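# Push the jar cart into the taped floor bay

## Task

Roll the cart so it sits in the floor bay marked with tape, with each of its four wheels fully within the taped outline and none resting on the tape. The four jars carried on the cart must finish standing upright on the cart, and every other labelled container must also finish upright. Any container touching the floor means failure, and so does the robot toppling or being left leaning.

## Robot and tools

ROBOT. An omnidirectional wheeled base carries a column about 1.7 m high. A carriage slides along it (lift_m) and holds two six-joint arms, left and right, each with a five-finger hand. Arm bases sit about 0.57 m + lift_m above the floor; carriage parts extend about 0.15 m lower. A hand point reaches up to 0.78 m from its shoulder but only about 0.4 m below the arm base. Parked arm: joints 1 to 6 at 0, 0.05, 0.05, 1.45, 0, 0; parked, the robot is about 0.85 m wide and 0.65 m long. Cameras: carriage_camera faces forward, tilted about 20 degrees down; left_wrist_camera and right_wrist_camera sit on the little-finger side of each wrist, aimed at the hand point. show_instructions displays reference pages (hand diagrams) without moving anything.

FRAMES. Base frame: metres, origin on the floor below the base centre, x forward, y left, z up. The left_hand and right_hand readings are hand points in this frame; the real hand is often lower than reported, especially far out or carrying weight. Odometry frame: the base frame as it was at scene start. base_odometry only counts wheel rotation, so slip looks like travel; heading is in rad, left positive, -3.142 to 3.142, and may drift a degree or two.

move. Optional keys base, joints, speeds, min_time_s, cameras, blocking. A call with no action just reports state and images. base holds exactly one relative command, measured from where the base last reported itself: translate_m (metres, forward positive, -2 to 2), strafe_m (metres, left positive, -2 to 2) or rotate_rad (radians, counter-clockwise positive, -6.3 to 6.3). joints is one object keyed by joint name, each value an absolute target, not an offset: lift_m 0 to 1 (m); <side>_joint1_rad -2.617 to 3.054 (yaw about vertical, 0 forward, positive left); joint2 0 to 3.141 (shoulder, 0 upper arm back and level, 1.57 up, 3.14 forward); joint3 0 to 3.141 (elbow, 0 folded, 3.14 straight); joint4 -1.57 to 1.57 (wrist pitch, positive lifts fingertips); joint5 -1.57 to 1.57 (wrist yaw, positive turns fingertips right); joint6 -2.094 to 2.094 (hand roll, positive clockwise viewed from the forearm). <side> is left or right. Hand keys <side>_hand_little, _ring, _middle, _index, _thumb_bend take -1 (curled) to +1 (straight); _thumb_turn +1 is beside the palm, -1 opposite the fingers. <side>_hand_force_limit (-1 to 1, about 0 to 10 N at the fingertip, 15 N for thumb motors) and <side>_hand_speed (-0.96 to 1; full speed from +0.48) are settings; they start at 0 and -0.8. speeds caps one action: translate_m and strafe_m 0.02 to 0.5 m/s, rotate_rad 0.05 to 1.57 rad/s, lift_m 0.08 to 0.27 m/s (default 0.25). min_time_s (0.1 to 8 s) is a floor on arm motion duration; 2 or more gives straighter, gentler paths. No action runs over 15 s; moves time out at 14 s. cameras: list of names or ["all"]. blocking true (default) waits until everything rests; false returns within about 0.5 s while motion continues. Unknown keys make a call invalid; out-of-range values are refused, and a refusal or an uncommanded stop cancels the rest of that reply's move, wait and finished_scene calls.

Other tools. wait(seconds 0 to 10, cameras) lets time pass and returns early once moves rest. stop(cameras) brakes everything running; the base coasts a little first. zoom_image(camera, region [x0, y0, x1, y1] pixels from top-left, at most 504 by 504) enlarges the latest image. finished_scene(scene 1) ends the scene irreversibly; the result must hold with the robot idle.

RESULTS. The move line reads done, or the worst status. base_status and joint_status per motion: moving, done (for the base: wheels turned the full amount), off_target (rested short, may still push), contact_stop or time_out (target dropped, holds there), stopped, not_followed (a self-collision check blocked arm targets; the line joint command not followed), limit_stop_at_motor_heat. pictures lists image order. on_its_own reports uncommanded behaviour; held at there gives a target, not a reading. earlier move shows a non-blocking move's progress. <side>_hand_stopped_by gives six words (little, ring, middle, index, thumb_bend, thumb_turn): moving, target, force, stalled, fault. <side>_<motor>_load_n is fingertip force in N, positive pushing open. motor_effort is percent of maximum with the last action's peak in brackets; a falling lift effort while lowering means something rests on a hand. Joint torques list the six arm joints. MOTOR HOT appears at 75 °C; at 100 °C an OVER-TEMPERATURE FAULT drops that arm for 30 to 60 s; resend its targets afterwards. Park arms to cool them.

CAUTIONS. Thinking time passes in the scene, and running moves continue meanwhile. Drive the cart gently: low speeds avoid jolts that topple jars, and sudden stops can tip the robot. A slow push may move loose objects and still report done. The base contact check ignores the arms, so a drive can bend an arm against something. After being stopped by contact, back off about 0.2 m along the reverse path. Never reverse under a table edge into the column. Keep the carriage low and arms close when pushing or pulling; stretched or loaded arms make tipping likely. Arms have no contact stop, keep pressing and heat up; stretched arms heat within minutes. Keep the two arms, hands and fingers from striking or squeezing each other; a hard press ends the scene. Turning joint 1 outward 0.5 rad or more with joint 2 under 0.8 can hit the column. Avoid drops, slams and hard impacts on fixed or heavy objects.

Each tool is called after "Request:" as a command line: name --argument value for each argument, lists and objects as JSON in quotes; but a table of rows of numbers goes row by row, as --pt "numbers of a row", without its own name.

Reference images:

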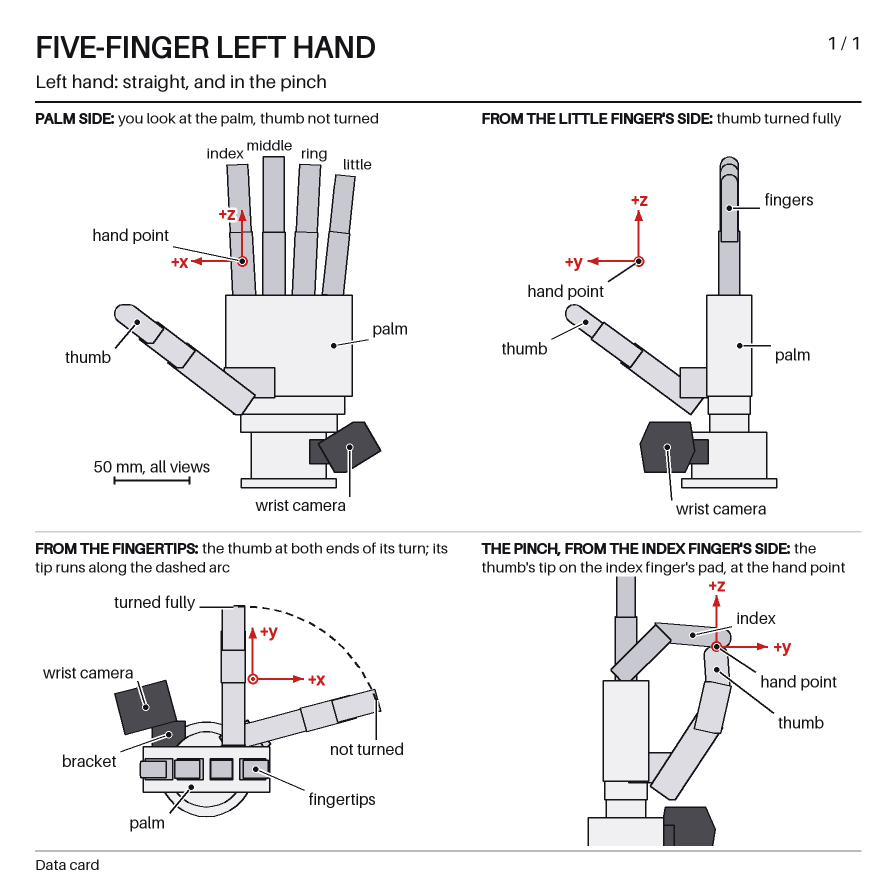

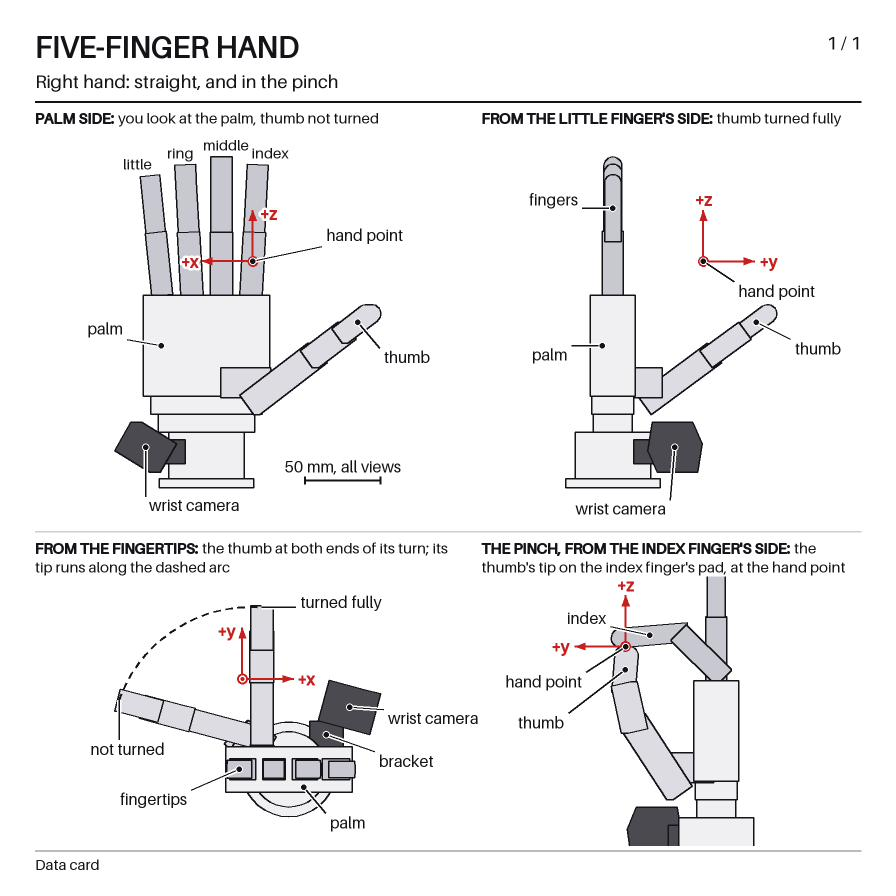

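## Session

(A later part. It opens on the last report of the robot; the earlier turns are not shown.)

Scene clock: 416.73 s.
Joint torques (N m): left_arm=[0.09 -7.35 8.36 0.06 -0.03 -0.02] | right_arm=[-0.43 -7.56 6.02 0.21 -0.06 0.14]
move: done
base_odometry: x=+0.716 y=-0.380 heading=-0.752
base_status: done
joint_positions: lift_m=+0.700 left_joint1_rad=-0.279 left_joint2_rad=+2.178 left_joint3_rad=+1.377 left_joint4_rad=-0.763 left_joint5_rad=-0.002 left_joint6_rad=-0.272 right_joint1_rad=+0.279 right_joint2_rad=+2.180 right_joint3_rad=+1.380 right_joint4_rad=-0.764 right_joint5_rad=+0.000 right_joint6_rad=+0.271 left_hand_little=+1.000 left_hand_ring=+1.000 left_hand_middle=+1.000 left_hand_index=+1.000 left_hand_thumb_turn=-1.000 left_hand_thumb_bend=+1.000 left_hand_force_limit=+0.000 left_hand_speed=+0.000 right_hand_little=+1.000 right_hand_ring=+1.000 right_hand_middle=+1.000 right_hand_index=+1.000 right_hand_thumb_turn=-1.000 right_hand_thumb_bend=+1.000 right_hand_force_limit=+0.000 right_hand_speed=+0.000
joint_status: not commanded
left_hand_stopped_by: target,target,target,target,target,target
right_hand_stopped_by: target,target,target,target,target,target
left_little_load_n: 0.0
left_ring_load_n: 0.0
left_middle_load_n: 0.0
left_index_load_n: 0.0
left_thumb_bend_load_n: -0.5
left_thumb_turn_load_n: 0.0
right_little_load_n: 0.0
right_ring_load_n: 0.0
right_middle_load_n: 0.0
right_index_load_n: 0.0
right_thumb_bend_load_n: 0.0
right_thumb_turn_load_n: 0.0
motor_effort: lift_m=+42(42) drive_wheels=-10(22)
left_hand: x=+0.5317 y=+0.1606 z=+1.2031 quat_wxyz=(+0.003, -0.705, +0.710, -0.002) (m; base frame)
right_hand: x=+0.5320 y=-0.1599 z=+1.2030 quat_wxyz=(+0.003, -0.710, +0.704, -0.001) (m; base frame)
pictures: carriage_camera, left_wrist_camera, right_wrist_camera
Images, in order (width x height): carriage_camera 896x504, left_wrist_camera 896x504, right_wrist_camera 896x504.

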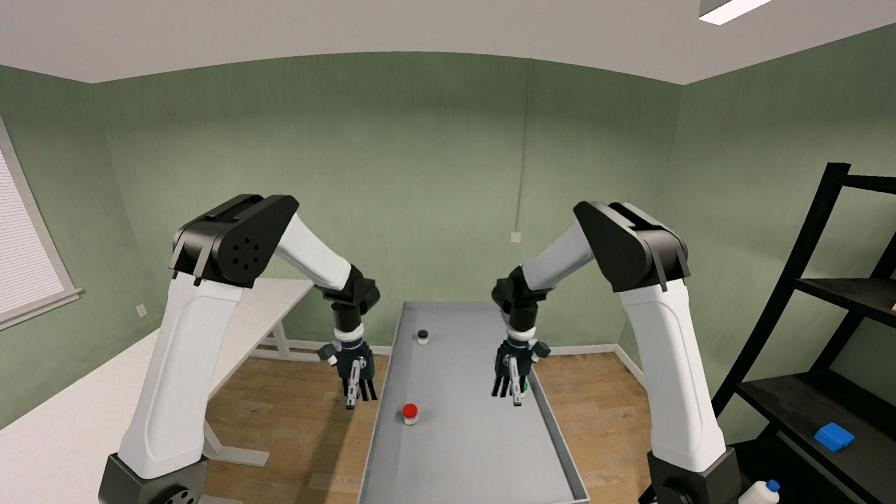

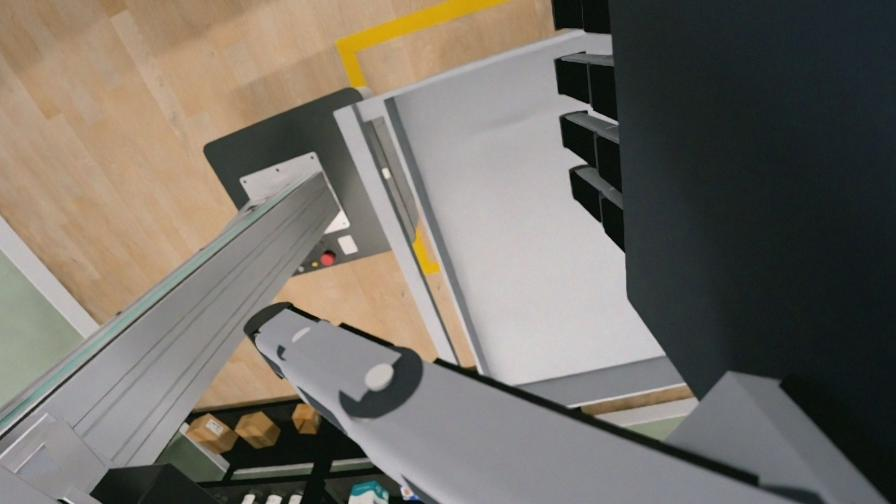

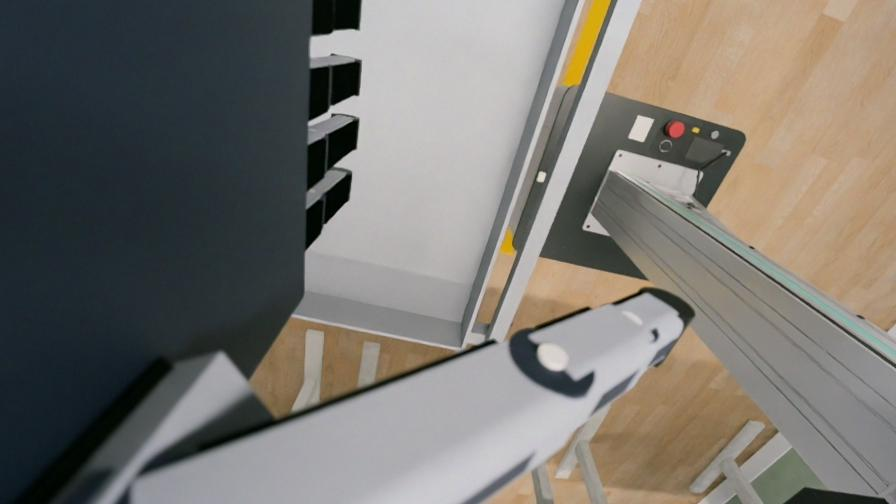

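Request:
move --base '{"strafe_m": -0.04}' --joints '{"lift_m": 0.43}' --speeds '{"strafe_m": 0.05, "lift_m": 0.15}' --cameras '["all"]'

Request:
zoom_image --camera "carriage_camera" --region '[280, 230, 620, 504]'

Scene clock: 443.77 s.
Joint torques (N m): left_arm=[0.12 -8.12 7.62 0.08 -0.03 -0.01] | right_arm=[-0.53 -8.49 5.22 0.21 -0.06 0.14]
move: done
base_odometry: x=+0.689 y=-0.409 heading=-0.751
base_status: done
joint_positions: lift_m=+0.430 left_joint1_rad=-0.279 left_joint2_rad=+2.186 left_joint3_rad=+1.384 left_joint4_rad=-0.765 left_joint5_rad=-0.002 left_joint6_rad=-0.272 right_joint1_rad=+0.280 right_joint2_rad=+2.189 right_joint3_rad=+1.388 right_joint4_rad=-0.766 right_joint5_rad=-0.001 right_joint6_rad=+0.271 left_hand_little=+1.000 left_hand_ring=+1.000 left_hand_middle=+1.000 left_hand_index=+1.000 left_hand_thumb_turn=-1.000 left_hand_thumb_bend=+1.000 left_hand_force_limit=+0.000 left_hand_speed=+0.000 right_hand_little=+1.000 right_hand_ring=+1.000 right_hand_middle=+1.000 right_hand_index=+1.000 right_hand_thumb_turn=-1.000 right_hand_thumb_bend=+1.000 right_hand_force_limit=+0.000 right_hand_speed=+0.000
joint_status: all done
left_hand_stopped_by: target,target,target,target,target,target
right_hand_stopped_by: target,target,target,target,target,target
left_little_load_n: 0.0
left_ring_load_n: 0.0
left_middle_load_n: 0.0
left_index_load_n: 0.0
left_thumb_bend_load_n: 0.0
left_thumb_turn_load_n: 0.0
right_little_load_n: 0.0
right_ring_load_n: 0.0
right_middle_load_n: 0.0
right_index_load_n: 0.0
right_thumb_bend_load_n: 0.0
right_thumb_turn_load_n: 0.0
motor_effort: lift_m=+39(42) drive_wheels=+3(15)
left_hand: x=+0.5326 y=+0.1601 z=+0.9319 quat_wxyz=(+0.002, -0.705, +0.710, -0.001) (m; base frame)
right_hand: x=+0.5329 y=-0.1591 z=+0.9317 quat_wxyz=(+0.002, -0.711, +0.704, -0.001) (m; base frame)
pictures: carriage_camera, left_wrist_camera, right_wrist_camera
Images, in order (width x height): carriage_camera 896x504, left_wrist_camera 896x504, right_wrist_camera 896x504.

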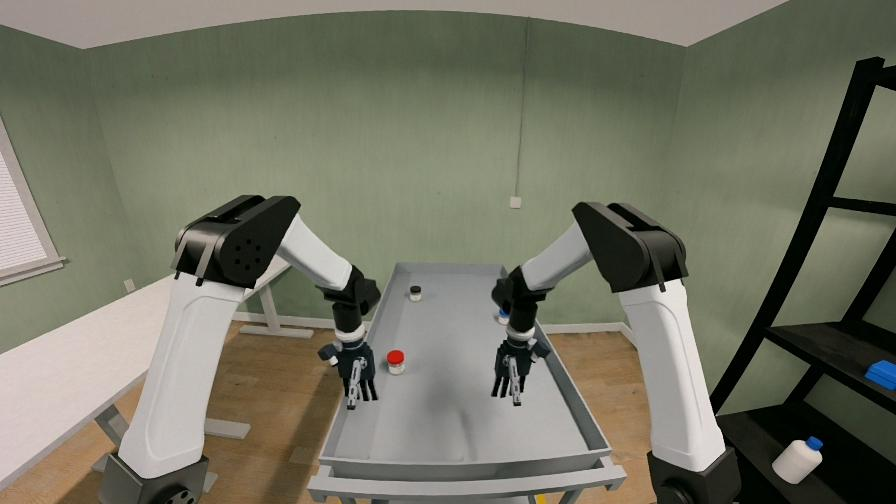

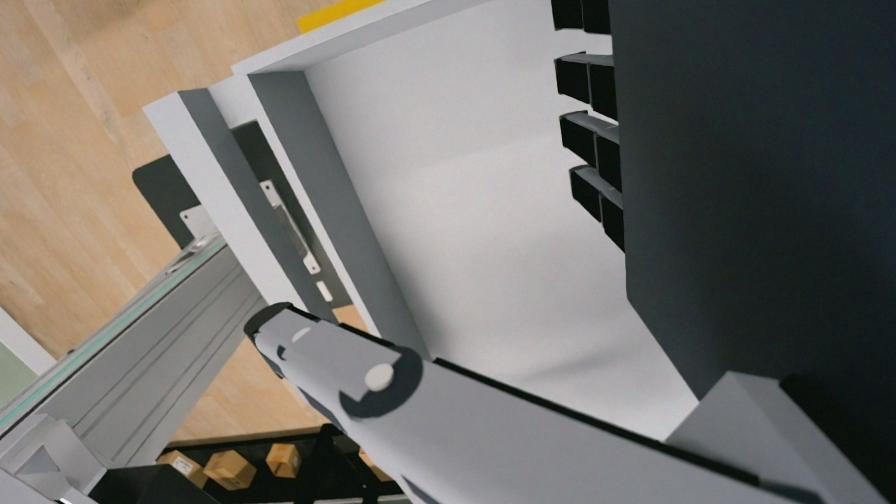

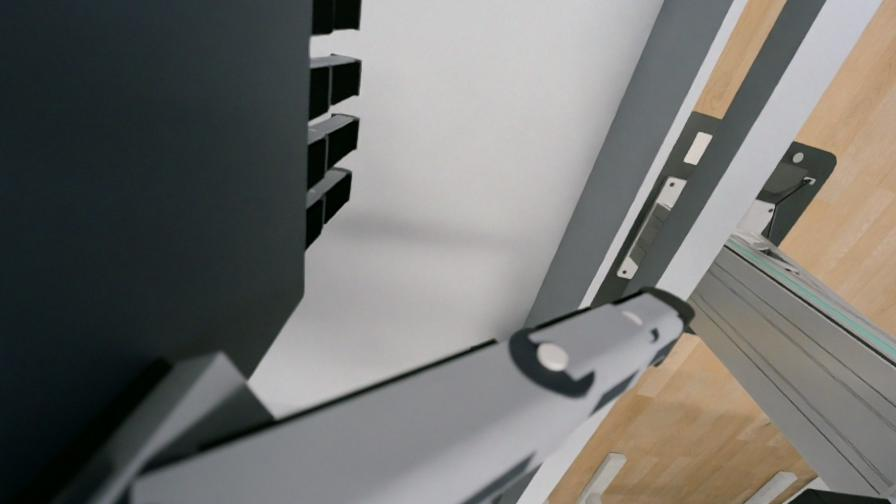

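Scaled by 1.482 from the camera's 896x504 image, which has a finer 1280x720 frame.

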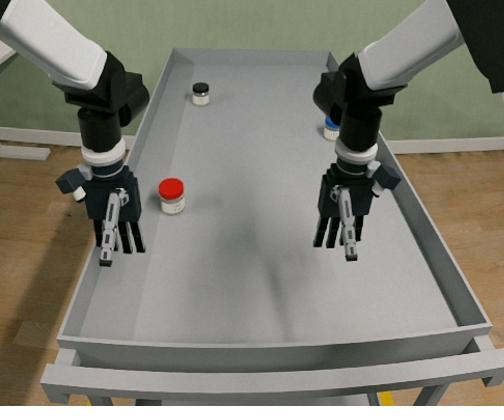

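Request:
move --joints '{"lift_m": 0.348}' --speeds '{"lift_m": 0.08}'

Request:
move --base '{"translate_m": -0.13}' --speeds '{"translate_m": 0.05}' --cameras '["all"]'

Request:
zoom_image --camera "carriage_camera" --region '[280, 230, 620, 504]'

Scene clock: 455.40 s.
Joint torques (N m): left_arm=[0.13 -8.28 7.45 0.08 -0.03 -0.01] | right_arm=[-0.47 -8.43 5.23 0.23 -0.06 0.13]
move: done
base_odometry: x=+0.689 y=-0.409 heading=-0.751
base_status: not commanded
joint_positions: lift_m=+0.348 left_joint1_rad=-0.279 left_joint2_rad=+2.187 left_joint3_rad=+1.386 left_joint4_rad=-0.765 left_joint5_rad=-0.002 left_joint6_rad=-0.272 right_joint1_rad=+0.280 right_joint2_rad=+2.190 right_joint3_rad=+1.390 right_joint4_rad=-0.767 right_joint5_rad=-0.001 right_joint6_rad=+0.271 left_hand_little=+1.000 left_hand_ring=+1.000 left_hand_middle=+1.000 left_hand_index=+1.000 left_hand_thumb_turn=-1.000 left_hand_thumb_bend=+1.000 left_hand_force_limit=+0.000 left_hand_speed=+0.000 right_hand_little=+1.000 right_hand_ring=+1.000 right_hand_middle=+1.000 right_hand_index=+1.000 right_hand_thumb_turn=-1.000 right_hand_thumb_bend=+1.000 right_hand_force_limit=+0.000 right_hand_speed=+0.000
joint_status: all done
left_hand_stopped_by: target,target,target,target,target,target
right_hand_stopped_by: target,target,target,target,target,target
left_little_load_n: 0.0
left_ring_load_n: 0.0
left_middle_load_n: 0.0
left_index_load_n: 0.0
left_thumb_bend_load_n: 0.0
left_thumb_turn_load_n: 0.0
right_little_load_n: 0.0
right_ring_load_n: 0.0
right_middle_load_n: -0.5
right_index_load_n: 0.0
right_thumb_bend_load_n: 0.0
right_thumb_turn_load_n: 0.0
motor_effort: lift_m=+39(41) drive_wheels=+3(3)
left_hand: x=+0.5328 y=+0.1600 z=+0.8500 quat_wxyz=(+0.002, -0.705, +0.710, -0.001) (m; base frame)
right_hand: x=+0.5329 y=-0.1591 z=+0.8498 quat_wxyz=(+0.002, -0.711, +0.704, +0.000) (m; base frame)
pictures: none

Scene clock: 458.50 s.
Joint torques (N m): left_arm=[0.13 -8.14 7.49 0.07 -0.02 0] | right_arm=[-0.53 -8.42 5.22 0.23 -0.06 0.13]
move: done
base_odometry: x=+0.594 y=-0.321 heading=-0.751
base_status: done
joint_positions: lift_m=+0.348 left_joint1_rad=-0.279 left_joint2_rad=+2.187 left_joint3_rad=+1.386 left_joint4_rad=-0.765 left_joint5_rad=-0.002 left_joint6_rad=-0.272 right_joint1_rad=+0.280 right_joint2_rad=+2.190 right_joint3_rad=+1.390 right_joint4_rad=-0.767 right_joint5_rad=-0.001 right_joint6_rad=+0.271 left_hand_little=+1.000 left_hand_ring=+1.000 left_hand_middle=+1.000 left_hand_index=+1.000 left_hand_thumb_turn=-1.000 left_hand_thumb_bend=+1.000 left_hand_force_limit=+0.000 left_hand_speed=+0.000 right_hand_little=+1.000 right_hand_ring=+1.000 right_hand_middle=+1.000 right_hand_index=+1.000 right_hand_thumb_turn=-1.000 right_hand_thumb_bend=+1.000 right_hand_force_limit=+0.000 right_hand_speed=+0.000
joint_status: not commanded
left_hand_stopped_by: target,target,target,target,target,target
right_hand_stopped_by: target,target,target,target,target,target
left_little_load_n: 0.0
left_ring_load_n: 0.0
left_middle_load_n: 0.0
left_index_load_n: 0.0
left_thumb_bend_load_n: 0.0
left_thumb_turn_load_n: 0.0
right_little_load_n: 0.0
right_ring_load_n: 0.0
right_middle_load_n: 0.0
right_index_load_n: 0.0
right_thumb_bend_load_n: 0.0
right_thumb_turn_load_n: 0.0
motor_effort: lift_m=+39(39) drive_wheels=-3(8)
left_hand: x=+0.5329 y=+0.1600 z=+0.8500 quat_wxyz=(+0.002, -0.705, +0.710, -0.002) (m; base frame)
right_hand: x=+0.5329 y=-0.1591 z=+0.8498 quat_wxyz=(+0.002, -0.711, +0.704, +0.000) (m; base frame)
pictures: carriage_camera, left_wrist_camera, right_wrist_camera
Images, in order (width x height): carriage_camera 896x504, left_wrist_camera 896x504, right_wrist_camera 896x504.

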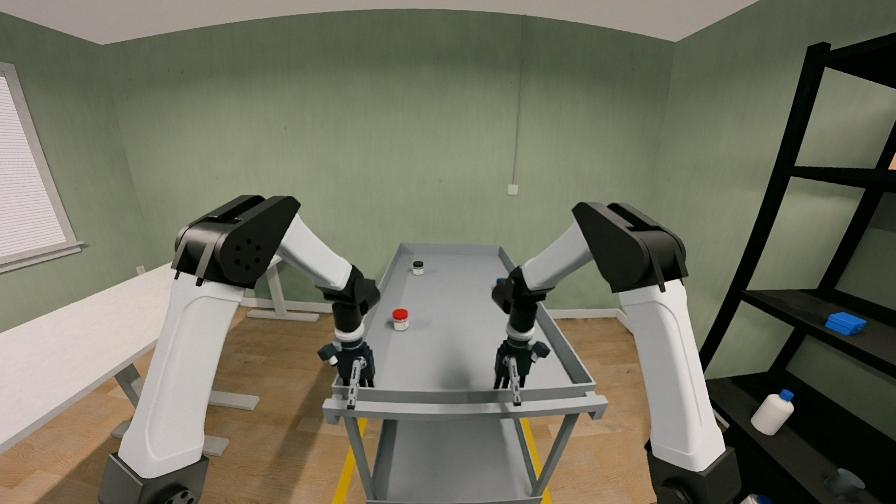

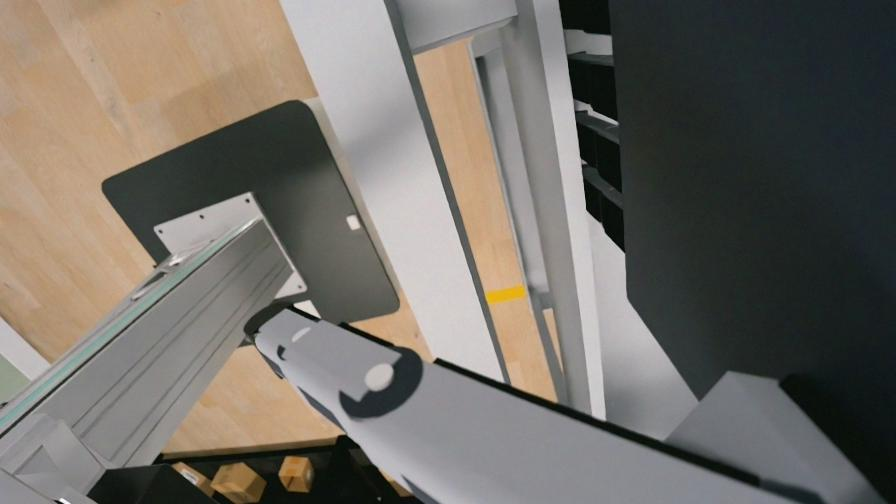

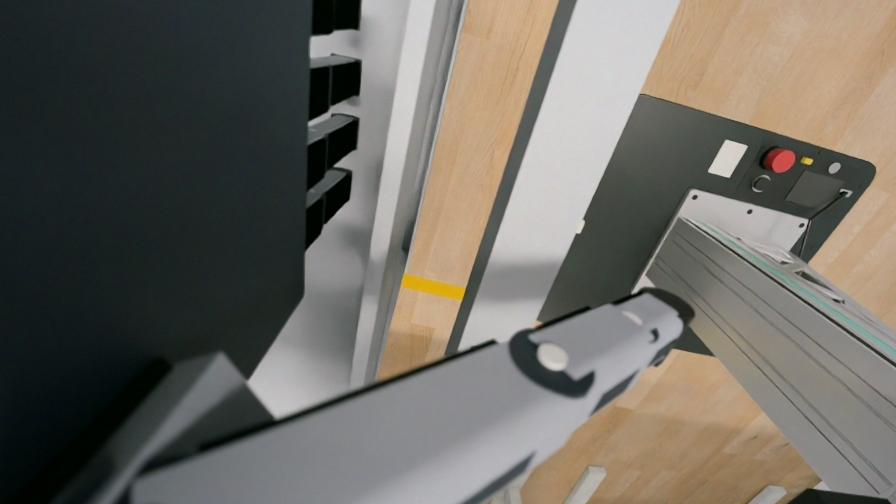

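Scaled by 1.482 from the camera's 896x504 image, which has a finer 1280x720 frame.

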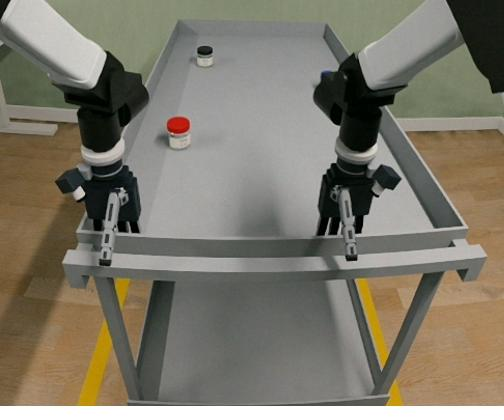

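Request:
move --base '{"translate_m": -0.17}' --speeds '{"translate_m": 0.05}' --cameras '["carriage_camera", "left_wrist_camera"]'

Request:
zoom_image --camera "carriage_camera" --region '[280, 230, 620, 504]'

Scene clock: 472.07 s.
Joint torques (N m): left_arm=[0.03 -8.21 7.27 -0.01 0.07 0.05] | right_arm=[-0.47 -8.46 5.24 0.16 -0.1 0.09]
move: done
base_odometry: x=+0.469 y=-0.205 heading=-0.752
base_status: done
joint_positions: lift_m=+0.348 left_joint1_rad=-0.279 left_joint2_rad=+2.187 left_joint3_rad=+1.388 left_joint4_rad=-0.754 left_joint5_rad=-0.012 left_joint6_rad=-0.277 right_joint1_rad=+0.280 right_joint2_rad=+2.190 right_joint3_rad=+1.390 right_joint4_rad=-0.759 right_joint5_rad=+0.004 right_joint6_rad=+0.275 left_hand_little=+1.000 left_hand_ring=+1.000 left_hand_middle=+1.000 left_hand_index=+1.000 left_hand_thumb_turn=-1.000 left_hand_thumb_bend=+1.000 left_hand_force_limit=+0.000 left_hand_speed=+0.000 right_hand_little=+1.000 right_hand_ring=+1.000 right_hand_middle=+1.000 right_hand_index=+1.000 right_hand_thumb_turn=-1.000 right_hand_thumb_bend=+1.000 right_hand_force_limit=+0.000 right_hand_speed=+0.000
joint_status: not commanded
left_hand_stopped_by: target,target,target,target,target,target
right_hand_stopped_by: target,target,target,target,target,target
left_little_load_n: -0.5
left_ring_load_n: 0.0
left_middle_load_n: 0.0
left_index_load_n: 0.0
left_thumb_bend_load_n: 0.0
left_thumb_turn_load_n: 0.0
right_little_load_n: 0.0
right_ring_load_n: 0.0
right_middle_load_n: 0.0
right_index_load_n: 0.0
right_thumb_bend_load_n: 0.0
right_thumb_turn_load_n: 0.0
motor_effort: lift_m=+39(39) drive_wheels=-3(12)
left_hand: x=+0.5376 y=+0.1606 z=+0.8495 quat_wxyz=(+0.010, -0.707, +0.708, -0.005) (m; base frame)
right_hand: x=+0.5355 y=-0.1593 z=+0.8491 quat_wxyz=(+0.004, -0.709, +0.705, -0.005) (m; base frame)
pictures: carriage_camera, left_wrist_camera
Images, in order (width x height): carriage_camera 896x504, left_wrist_camera 896x504.

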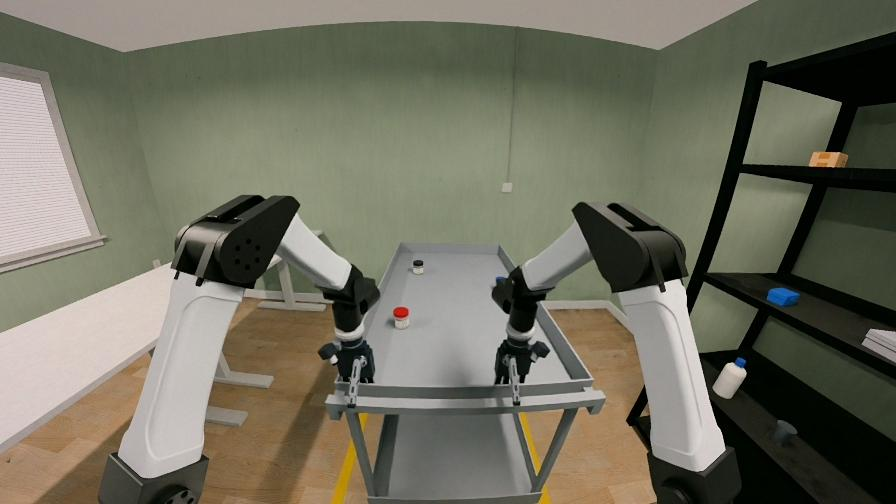

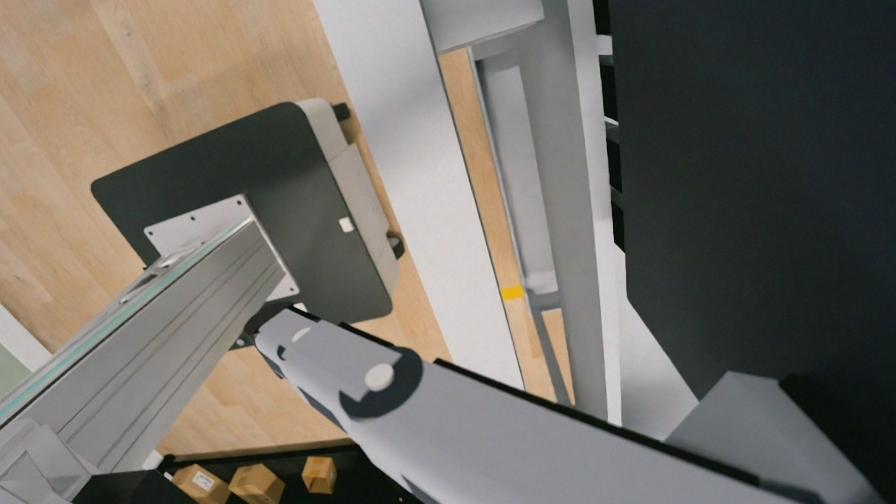

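Scaled by 1.482 from the camera's 896x504 image, which has a finer 1280x720 frame.

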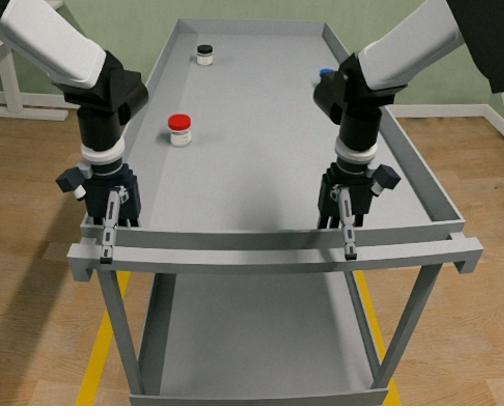

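Request:
move --base '{"translate_m": 0.04}' --speeds '{"translate_m": 0.05}'

Request:
move --joints '{"lift_m": 0.65}' --speeds '{"lift_m": 0.15}'

Request:
move --base '{"translate_m": -0.7}' --speeds '{"translate_m": 0.25}'

Request:
move --joints '{"left_joint1_rad": 0, "left_joint2_rad": 0.05, "left_joint3_rad": 0.05, "left_joint4_rad": 1.45, "left_joint5_rad": 0, "left_joint6_rad": 0, "right_joint1_rad": 0, "right_joint2_rad": 0.05, "right_joint3_rad": 0.05, "right_joint4_rad": 1.45, "right_joint5_rad": 0, "right_joint6_rad": 0, "lift_m": 0.3}' --cameras '["carriage_camera"]'

Request:
zoom_image --camera "carriage_camera" --region '[300, 200, 600, 450]'

Scene clock: 484.43 s.
Joint torques (N m): left_arm=[0.1 -8.21 7.24 0.02 0.08 0.05] | right_arm=[-0.51 -8.47 5.23 0.21 -0.15 0.09]
move: done
base_odometry: x=+0.499 y=-0.232 heading=-0.752
base_status: done
joint_positions: lift_m=+0.348 left_joint1_rad=-0.279 left_joint2_rad=+2.187 left_joint3_rad=+1.388 left_joint4_rad=-0.758 left_joint5_rad=-0.012 left_joint6_rad=-0.277 right_joint1_rad=+0.280 right_joint2_rad=+2.190 right_joint3_rad=+1.390 right_joint4_rad=-0.763 right_joint5_rad=+0.004 right_joint6_rad=+0.275 left_hand_little=+1.000 left_hand_ring=+1.000 left_hand_middle=+1.000 left_hand_index=+1.000 left_hand_thumb_turn=-1.000 left_hand_thumb_bend=+1.000 left_hand_force_limit=+0.000 left_hand_speed=+0.000 right_hand_little=+1.000 right_hand_ring=+1.000 right_hand_middle=+1.000 right_hand_index=+1.000 right_hand_thumb_turn=-1.000 right_hand_thumb_bend=+1.000 right_hand_force_limit=+0.000 right_hand_speed=+0.000
joint_status: not commanded
left_hand_stopped_by: target,target,target,target,target,target
right_hand_stopped_by: target,target,target,target,target,target
left_little_load_n: 0.0
left_ring_load_n: 0.0
left_middle_load_n: 0.0
left_index_load_n: 0.0
left_thumb_bend_load_n: 0.0
left_thumb_turn_load_n: 0.0
right_little_load_n: 0.0
right_ring_load_n: 0.0
right_middle_load_n: 0.0
right_index_load_n: 0.0
right_thumb_bend_load_n: 0.0
right_thumb_turn_load_n: -0.5
motor_effort: lift_m=+39(39) drive_wheels=+1(14)
left_hand: x=+0.5364 y=+0.1609 z=+0.8497 quat_wxyz=(+0.008, -0.707, +0.708, -0.003) (m; base frame)
right_hand: x=+0.5345 y=-0.1596 z=+0.8493 quat_wxyz=(+0.002, -0.709, +0.705, -0.004) (m; base frame)
pictures: none

Scene clock: 486.87 s.
Joint torques (N m): left_arm=[0.03 -8.31 7.16 0 0.07 0.05] | right_arm=[-0.57 -8.61 5.16 0.2 -0.11 0.08]
move: done
base_odometry: x=+0.499 y=-0.232 heading=-0.752
base_status: not commanded
joint_positions: lift_m=+0.650 left_joint1_rad=-0.279 left_joint2_rad=+2.188 left_joint3_rad=+1.388 left_joint4_rad=-0.761 left_joint5_rad=-0.012 left_joint6_rad=-0.277 right_joint1_rad=+0.280 right_joint2_rad=+2.192 right_joint3_rad=+1.390 right_joint4_rad=-0.765 right_joint5_rad=+0.004 right_joint6_rad=+0.275 left_hand_little=+1.000 left_hand_ring=+1.000 left_hand_middle=+1.000 left_hand_index=+1.000 left_hand_thumb_turn=-1.000 left_hand_thumb_bend=+1.000 left_hand_force_limit=+0.000 left_hand_speed=+0.000 right_hand_little=+1.000 right_hand_ring=+1.000 right_hand_middle=+1.000 right_hand_index=+1.000 right_hand_thumb_turn=-1.000 right_hand_thumb_bend=+1.000 right_hand_force_limit=+0.000 right_hand_speed=+0.000
joint_status: all done
left_hand_stopped_by: target,target,target,target,target,target
right_hand_stopped_by: target,target,target,target,target,target
left_little_load_n: 0.0
left_ring_load_n: 0.0
left_middle_load_n: 0.0
left_index_load_n: 0.0
left_thumb_bend_load_n: 0.0
left_thumb_turn_load_n: 0.0
right_little_load_n: 0.0
right_ring_load_n: 0.0
right_middle_load_n: 0.0
right_index_load_n: 0.0
right_thumb_bend_load_n: 0.0
right_thumb_turn_load_n: 0.0
motor_effort: lift_m=+41(51) drive_wheels=+0(1)
left_hand: x=+0.5355 y=+0.1612 z=+1.1513 quat_wxyz=(+0.008, -0.707, +0.708, -0.002) (m; base frame)
right_hand: x=+0.5338 y=-0.1598 z=+1.1508 quat_wxyz=(+0.001, -0.709, +0.705, -0.003) (m; base frame)
pictures: none

Scene clock: 490.97 s.
Joint torques (N m): left_arm=[0.08 -8.27 7.17 0.05 0.08 0.04] | right_arm=[-0.54 -8.58 5.22 0.21 -0.11 0.09]
move: done
base_odometry: x=-0.013 y=+0.246 heading=-0.752
base_status: done
joint_positions: lift_m=+0.650 left_joint1_rad=-0.279 left_joint2_rad=+2.188 left_joint3_rad=+1.388 left_joint4_rad=-0.762 left_joint5_rad=-0.012 left_joint6_rad=-0.277 right_joint1_rad=+0.280 right_joint2_rad=+2.192 right_joint3_rad=+1.390 right_joint4_rad=-0.765 right_joint5_rad=+0.004 right_joint6_rad=+0.275 left_hand_little=+1.000 left_hand_ring=+1.000 left_hand_middle=+1.000 left_hand_index=+1.000 left_hand_thumb_turn=-1.000 left_hand_thumb_bend=+1.000 left_hand_force_limit=+0.000 left_hand_speed=+0.000 right_hand_little=+1.000 right_hand_ring=+1.000 right_hand_middle=+1.000 right_hand_index=+1.000 right_hand_thumb_turn=-1.000 right_hand_thumb_bend=+1.000 right_hand_force_limit=+0.000 right_hand_speed=+0.000
joint_status: not commanded
left_hand_stopped_by: target,target,target,target,target,target
right_hand_stopped_by: target,target,target,target,target,target
left_little_load_n: 0.5
left_ring_load_n: 0.0
left_middle_load_n: 0.0
left_index_load_n: 0.0
left_thumb_bend_load_n: 0.0
left_thumb_turn_load_n: 0.0
right_little_load_n: 0.5
right_ring_load_n: 0.0
right_middle_load_n: 0.0
right_index_load_n: 0.0
right_thumb_bend_load_n: 0.0
right_thumb_turn_load_n: 0.0
motor_effort: lift_m=+41(41) drive_wheels=-3(15)
left_hand: x=+0.5353 y=+0.1612 z=+1.1514 quat_wxyz=(+0.007, -0.707, +0.708, -0.001) (m; base frame)
right_hand: x=+0.5336 y=-0.1598 z=+1.1508 quat_wxyz=(+0.000, -0.709, +0.705, -0.003) (m; base frame)
pictures: none

Scene clock: 493.17 s.
Joint torques (N m): left_arm=[0.72 2.32 5.18 0.03 0.06 0.14] | right_arm=[-1.01 2.91 3.99 0.07 -0.13 -0.06]
move: done
base_odometry: x=-0.013 y=+0.246 heading=-0.752
base_status: not commanded
joint_positions: lift_m=+0.300 left_joint1_rad=-0.006 left_joint2_rad=+0.061 left_joint3_rad=+0.063 left_joint4_rad=+1.434 left_joint5_rad=-0.011 left_joint6_rad=-0.008 right_joint1_rad=+0.005 right_joint2_rad=+0.060 right_joint3_rad=+0.057 right_joint4_rad=+1.437 right_joint5_rad=+0.004 right_joint6_rad=+0.010 left_hand_little=+1.000 left_hand_ring=+1.000 left_hand_middle=+1.000 left_hand_index=+1.000 left_hand_thumb_turn=-1.000 left_hand_thumb_bend=+1.000 left_hand_force_limit=+0.000 left_hand_speed=+0.000 right_hand_little=+1.000 right_hand_ring=+1.000 right_hand_middle=+1.000 right_hand_index=+1.000 right_hand_thumb_turn=-1.000 right_hand_thumb_bend=+1.000 right_hand_force_limit=+0.000 right_hand_speed=+0.000
joint_status: all done
left_hand_stopped_by: target,target,target,target,target,target
right_hand_stopped_by: target,target,target,target,target,target
left_little_load_n: 0.0
left_ring_load_n: 0.0
left_middle_load_n: 0.5
left_index_load_n: 0.0
left_thumb_bend_load_n: 0.0
left_thumb_turn_load_n: 0.0
right_little_load_n: 0.0
right_ring_load_n: 0.0
right_middle_load_n: -0.5
right_index_load_n: 0.0
right_thumb_bend_load_n: 0.5
right_thumb_turn_load_n: 0.0
motor_effort: lift_m=+40(42) drive_wheels=-3(3)
left_hand: x=+0.3176 y=+0.2670 z=+1.3237 quat_wxyz=(+0.701, -0.052, +0.044, -0.710) (m; base frame)
right_hand: x=+0.3182 y=-0.2657 z=+1.3218 quat_wxyz=(+0.711, -0.047, +0.050, -0.700) (m; base frame)
pictures: carriage_camera
Images, in order (width x height): carriage_camera 896x504.

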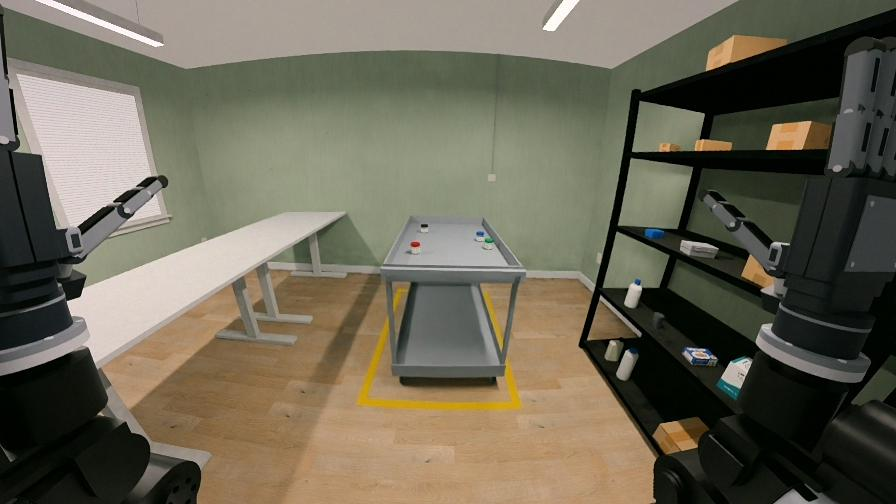

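Scaled by 1.680 from the camera's 896x504 image, which has a finer 1280x720 frame.

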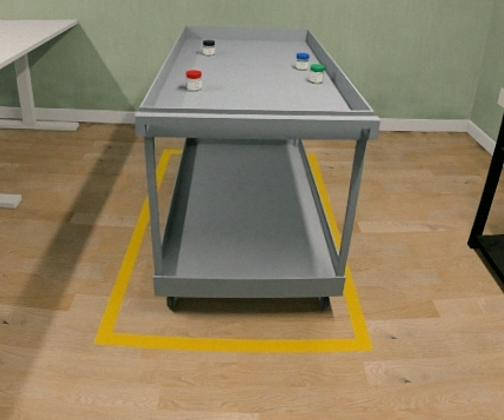

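Request:
move --base '{"strafe_m": 0.6}' --speeds '{"strafe_m": 0.25}' --cameras '["carriage_camera"]'

Request:
zoom_image --camera "carriage_camera" --region '[440, 200, 680, 420]'

Scene clock: 504.73 s.
Joint torques (N m): left_arm=[0.7 2.33 5.15 -0.01 0.05 0.16] | right_arm=[-0.84 2.92 3.97 0.06 -0.13 -0.07]
move: done
base_odometry: x=+0.397 y=+0.685 heading=-0.751
base_status: done
joint_positions: lift_m=+0.300 left_joint1_rad=-0.006 left_joint2_rad=+0.061 left_joint3_rad=+0.063 left_joint4_rad=+1.436 left_joint5_rad=-0.009 left_joint6_rad=-0.008 right_joint1_rad=+0.004 right_joint2_rad=+0.060 right_joint3_rad=+0.057 right_joint4_rad=+1.439 right_joint5_rad=+0.004 right_joint6_rad=+0.009 left_hand_little=+1.000 left_hand_ring=+1.000 left_hand_middle=+1.000 left_hand_index=+1.000 left_hand_thumb_turn=-1.000 left_hand_thumb_bend=+1.000 left_hand_force_limit=+0.000 left_hand_speed=+0.000 right_hand_little=+1.000 right_hand_ring=+1.000 right_hand_middle=+1.000 right_hand_index=+1.000 right_hand_thumb_turn=-1.000 right_hand_thumb_bend=+1.000 right_hand_force_limit=+0.000 right_hand_speed=+0.000
joint_status: not commanded
left_hand_stopped_by: target,target,target,target,target,target
right_hand_stopped_by: target,target,target,target,target,target
left_little_load_n: 0.0
left_ring_load_n: 0.0
left_middle_load_n: 0.0
left_index_load_n: 0.0
left_thumb_bend_load_n: 0.0
left_thumb_turn_load_n: 0.0
right_little_load_n: 0.0
right_ring_load_n: 0.0
right_middle_load_n: 0.0
right_index_load_n: 0.0
right_thumb_bend_load_n: 0.0
right_thumb_turn_load_n: 0.0
motor_effort: lift_m=+40(40) drive_wheels=-4(14)
left_hand: x=+0.3171 y=+0.2667 z=+1.3238 quat_wxyz=(+0.701, -0.050, +0.044, -0.710) (m; base frame)
right_hand: x=+0.3178 y=-0.2658 z=+1.3220 quat_wxyz=(+0.710, -0.046, +0.049, -0.701) (m; base frame)
pictures: carriage_camera
Images, in order (width x height): carriage_camera 896x504.

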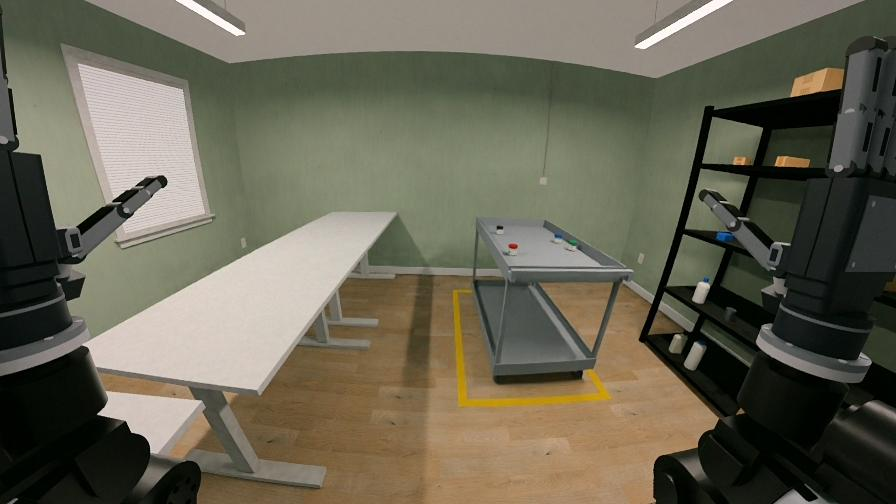

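Scaled by 2.100 from the camera's 896x504 image, which has a finer 1280x720 frame.

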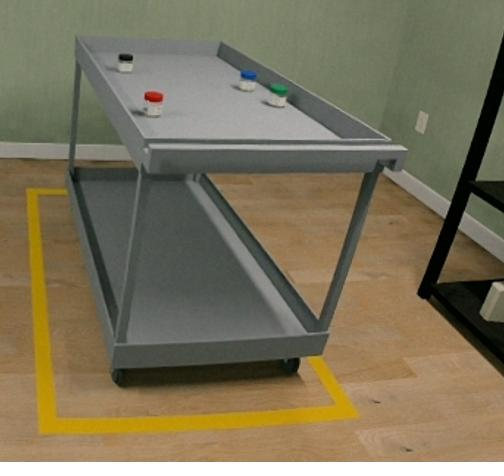

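Request:
move --base '{"strafe_m": -0.1}' --speeds '{"strafe_m": 0.25}'

Request:
move --joints '{"lift_m": 0.02}' --cameras '["carriage_camera"]'

Request:
zoom_image --camera "carriage_camera" --region '[420, 160, 640, 380]'

Scene clock: 514.50 s.
Joint torques (N m): left_arm=[0.59 2.37 5.2 -0.06 0.03 0.16] | right_arm=[-0.88 2.88 3.97 0.02 -0.13 -0.07]
move: done
base_odometry: x=+0.329 y=+0.612 heading=-0.752
base_status: done
joint_positions: lift_m=+0.300 left_joint1_rad=-0.005 left_joint2_rad=+0.061 left_joint3_rad=+0.063 left_joint4_rad=+1.441 left_joint5_rad=-0.008 left_joint6_rad=-0.008 right_joint1_rad=+0.004 right_joint2_rad=+0.060 right_joint3_rad=+0.057 right_joint4_rad=+1.442 right_joint5_rad=+0.004 right_joint6_rad=+0.009 left_hand_little=+1.000 left_hand_ring=+1.000 left_hand_middle=+1.000 left_hand_index=+1.000 left_hand_thumb_turn=-1.000 left_hand_thumb_bend=+1.000 left_hand_force_limit=+0.000 left_hand_speed=+0.000 right_hand_little=+1.000 right_hand_ring=+1.000 right_hand_middle=+1.000 right_hand_index=+1.000 right_hand_thumb_turn=-1.000 right_hand_thumb_bend=+1.000 right_hand_force_limit=+0.000 right_hand_speed=+0.000
joint_status: not commanded
left_hand_stopped_by: target,target,target,target,target,target
right_hand_stopped_by: target,target,target,target,target,target
left_little_load_n: 0.0
left_ring_load_n: 0.0
left_middle_load_n: 0.0
left_index_load_n: 0.0
left_thumb_bend_load_n: 0.0
left_thumb_turn_load_n: 0.0
right_little_load_n: 0.0
right_ring_load_n: 0.0
right_middle_load_n: 0.0
right_index_load_n: 0.0
right_thumb_bend_load_n: 0.0
right_thumb_turn_load_n: 0.0
motor_effort: lift_m=+40(40) drive_wheels=+2(15)
left_hand: x=+0.3159 y=+0.2666 z=+1.3242 quat_wxyz=(+0.701, -0.048, +0.043, -0.710) (m; base frame)
right_hand: x=+0.3170 y=-0.2658 z=+1.3223 quat_wxyz=(+0.710, -0.045, +0.048, -0.701) (m; base frame)
pictures: none

Scene clock: 516.17 s.
Joint torques (N m): left_arm=[0.61 2.48 5.75 -0.07 0.03 0.16] | right_arm=[-0.85 3.03 4.46 0.03 -0.13 -0.06]
move: done
base_odometry: x=+0.329 y=+0.612 heading=-0.752
base_status: not commanded
joint_positions: lift_m=+0.020 left_joint1_rad=-0.005 left_joint2_rad=+0.059 left_joint3_rad=+0.057 left_joint4_rad=+1.441 left_joint5_rad=-0.008 left_joint6_rad=-0.008 right_joint1_rad=+0.004 right_joint2_rad=+0.059 right_joint3_rad=+0.051 right_joint4_rad=+1.443 right_joint5_rad=+0.004 right_joint6_rad=+0.009 left_hand_little=+1.000 left_hand_ring=+1.000 left_hand_middle=+1.000 left_hand_index=+1.000 left_hand_thumb_turn=-1.000 left_hand_thumb_bend=+1.000 left_hand_force_limit=+0.000 left_hand_speed=+0.000 right_hand_little=+1.000 right_hand_ring=+1.000 right_hand_middle=+1.000 right_hand_index=+1.000 right_hand_thumb_turn=-1.000 right_hand_thumb_bend=+1.000 right_hand_force_limit=+0.000 right_hand_speed=+0.000
joint_status: all done
left_hand_stopped_by: target,target,target,target,target,target
right_hand_stopped_by: target,target,target,target,target,target
left_little_load_n: 0.0
left_ring_load_n: 0.0
left_middle_load_n: 0.0
left_index_load_n: 0.0
left_thumb_bend_load_n: 0.5
left_thumb_turn_load_n: 0.0
right_little_load_n: 0.0
right_ring_load_n: 0.0
right_middle_load_n: 0.0
right_index_load_n: 0.0
right_thumb_bend_load_n: 0.0
right_thumb_turn_load_n: 0.0
motor_effort: lift_m=+39(43) drive_wheels=+2(3)
left_hand: x=+0.3171 y=+0.2666 z=+1.0425 quat_wxyz=(+0.701, -0.050, +0.044, -0.710) (m; base frame)
right_hand: x=+0.3184 y=-0.2658 z=+1.0405 quat_wxyz=(+0.710, -0.047, +0.049, -0.701) (m; base frame)
pictures: carriage_camera
Images, in order (width x height): carriage_camera 896x504.

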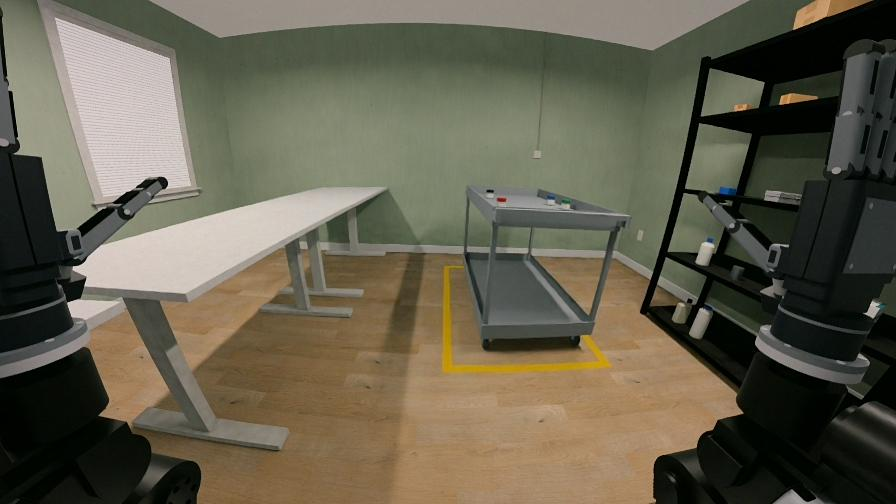

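Scaled by 2.291 from the camera's 896x504 image, which has a finer 1280x720 frame.

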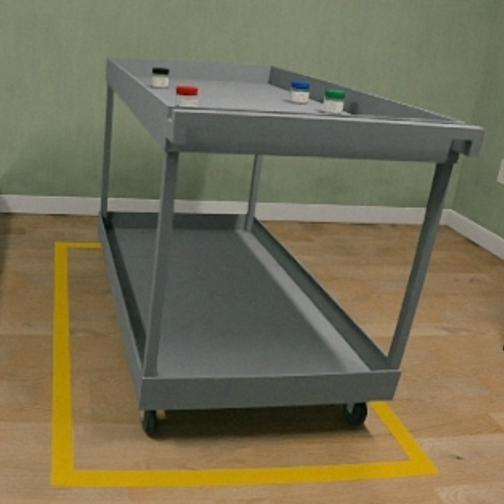

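Request:
zoom_image --camera "carriage_camera" --region '[435, 230, 515, 310]'

Scaled by 6.300 from the camera's 896x504 image, which has a finer 1280x720 frame.

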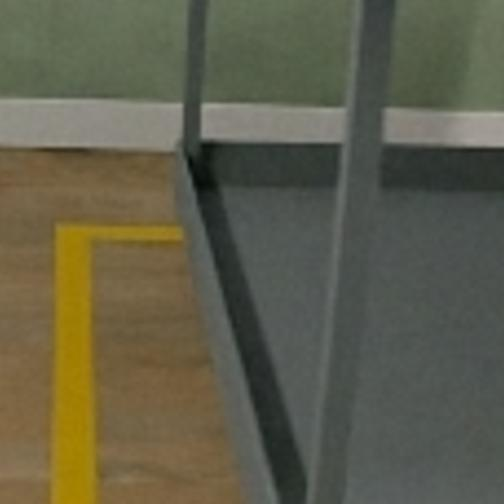

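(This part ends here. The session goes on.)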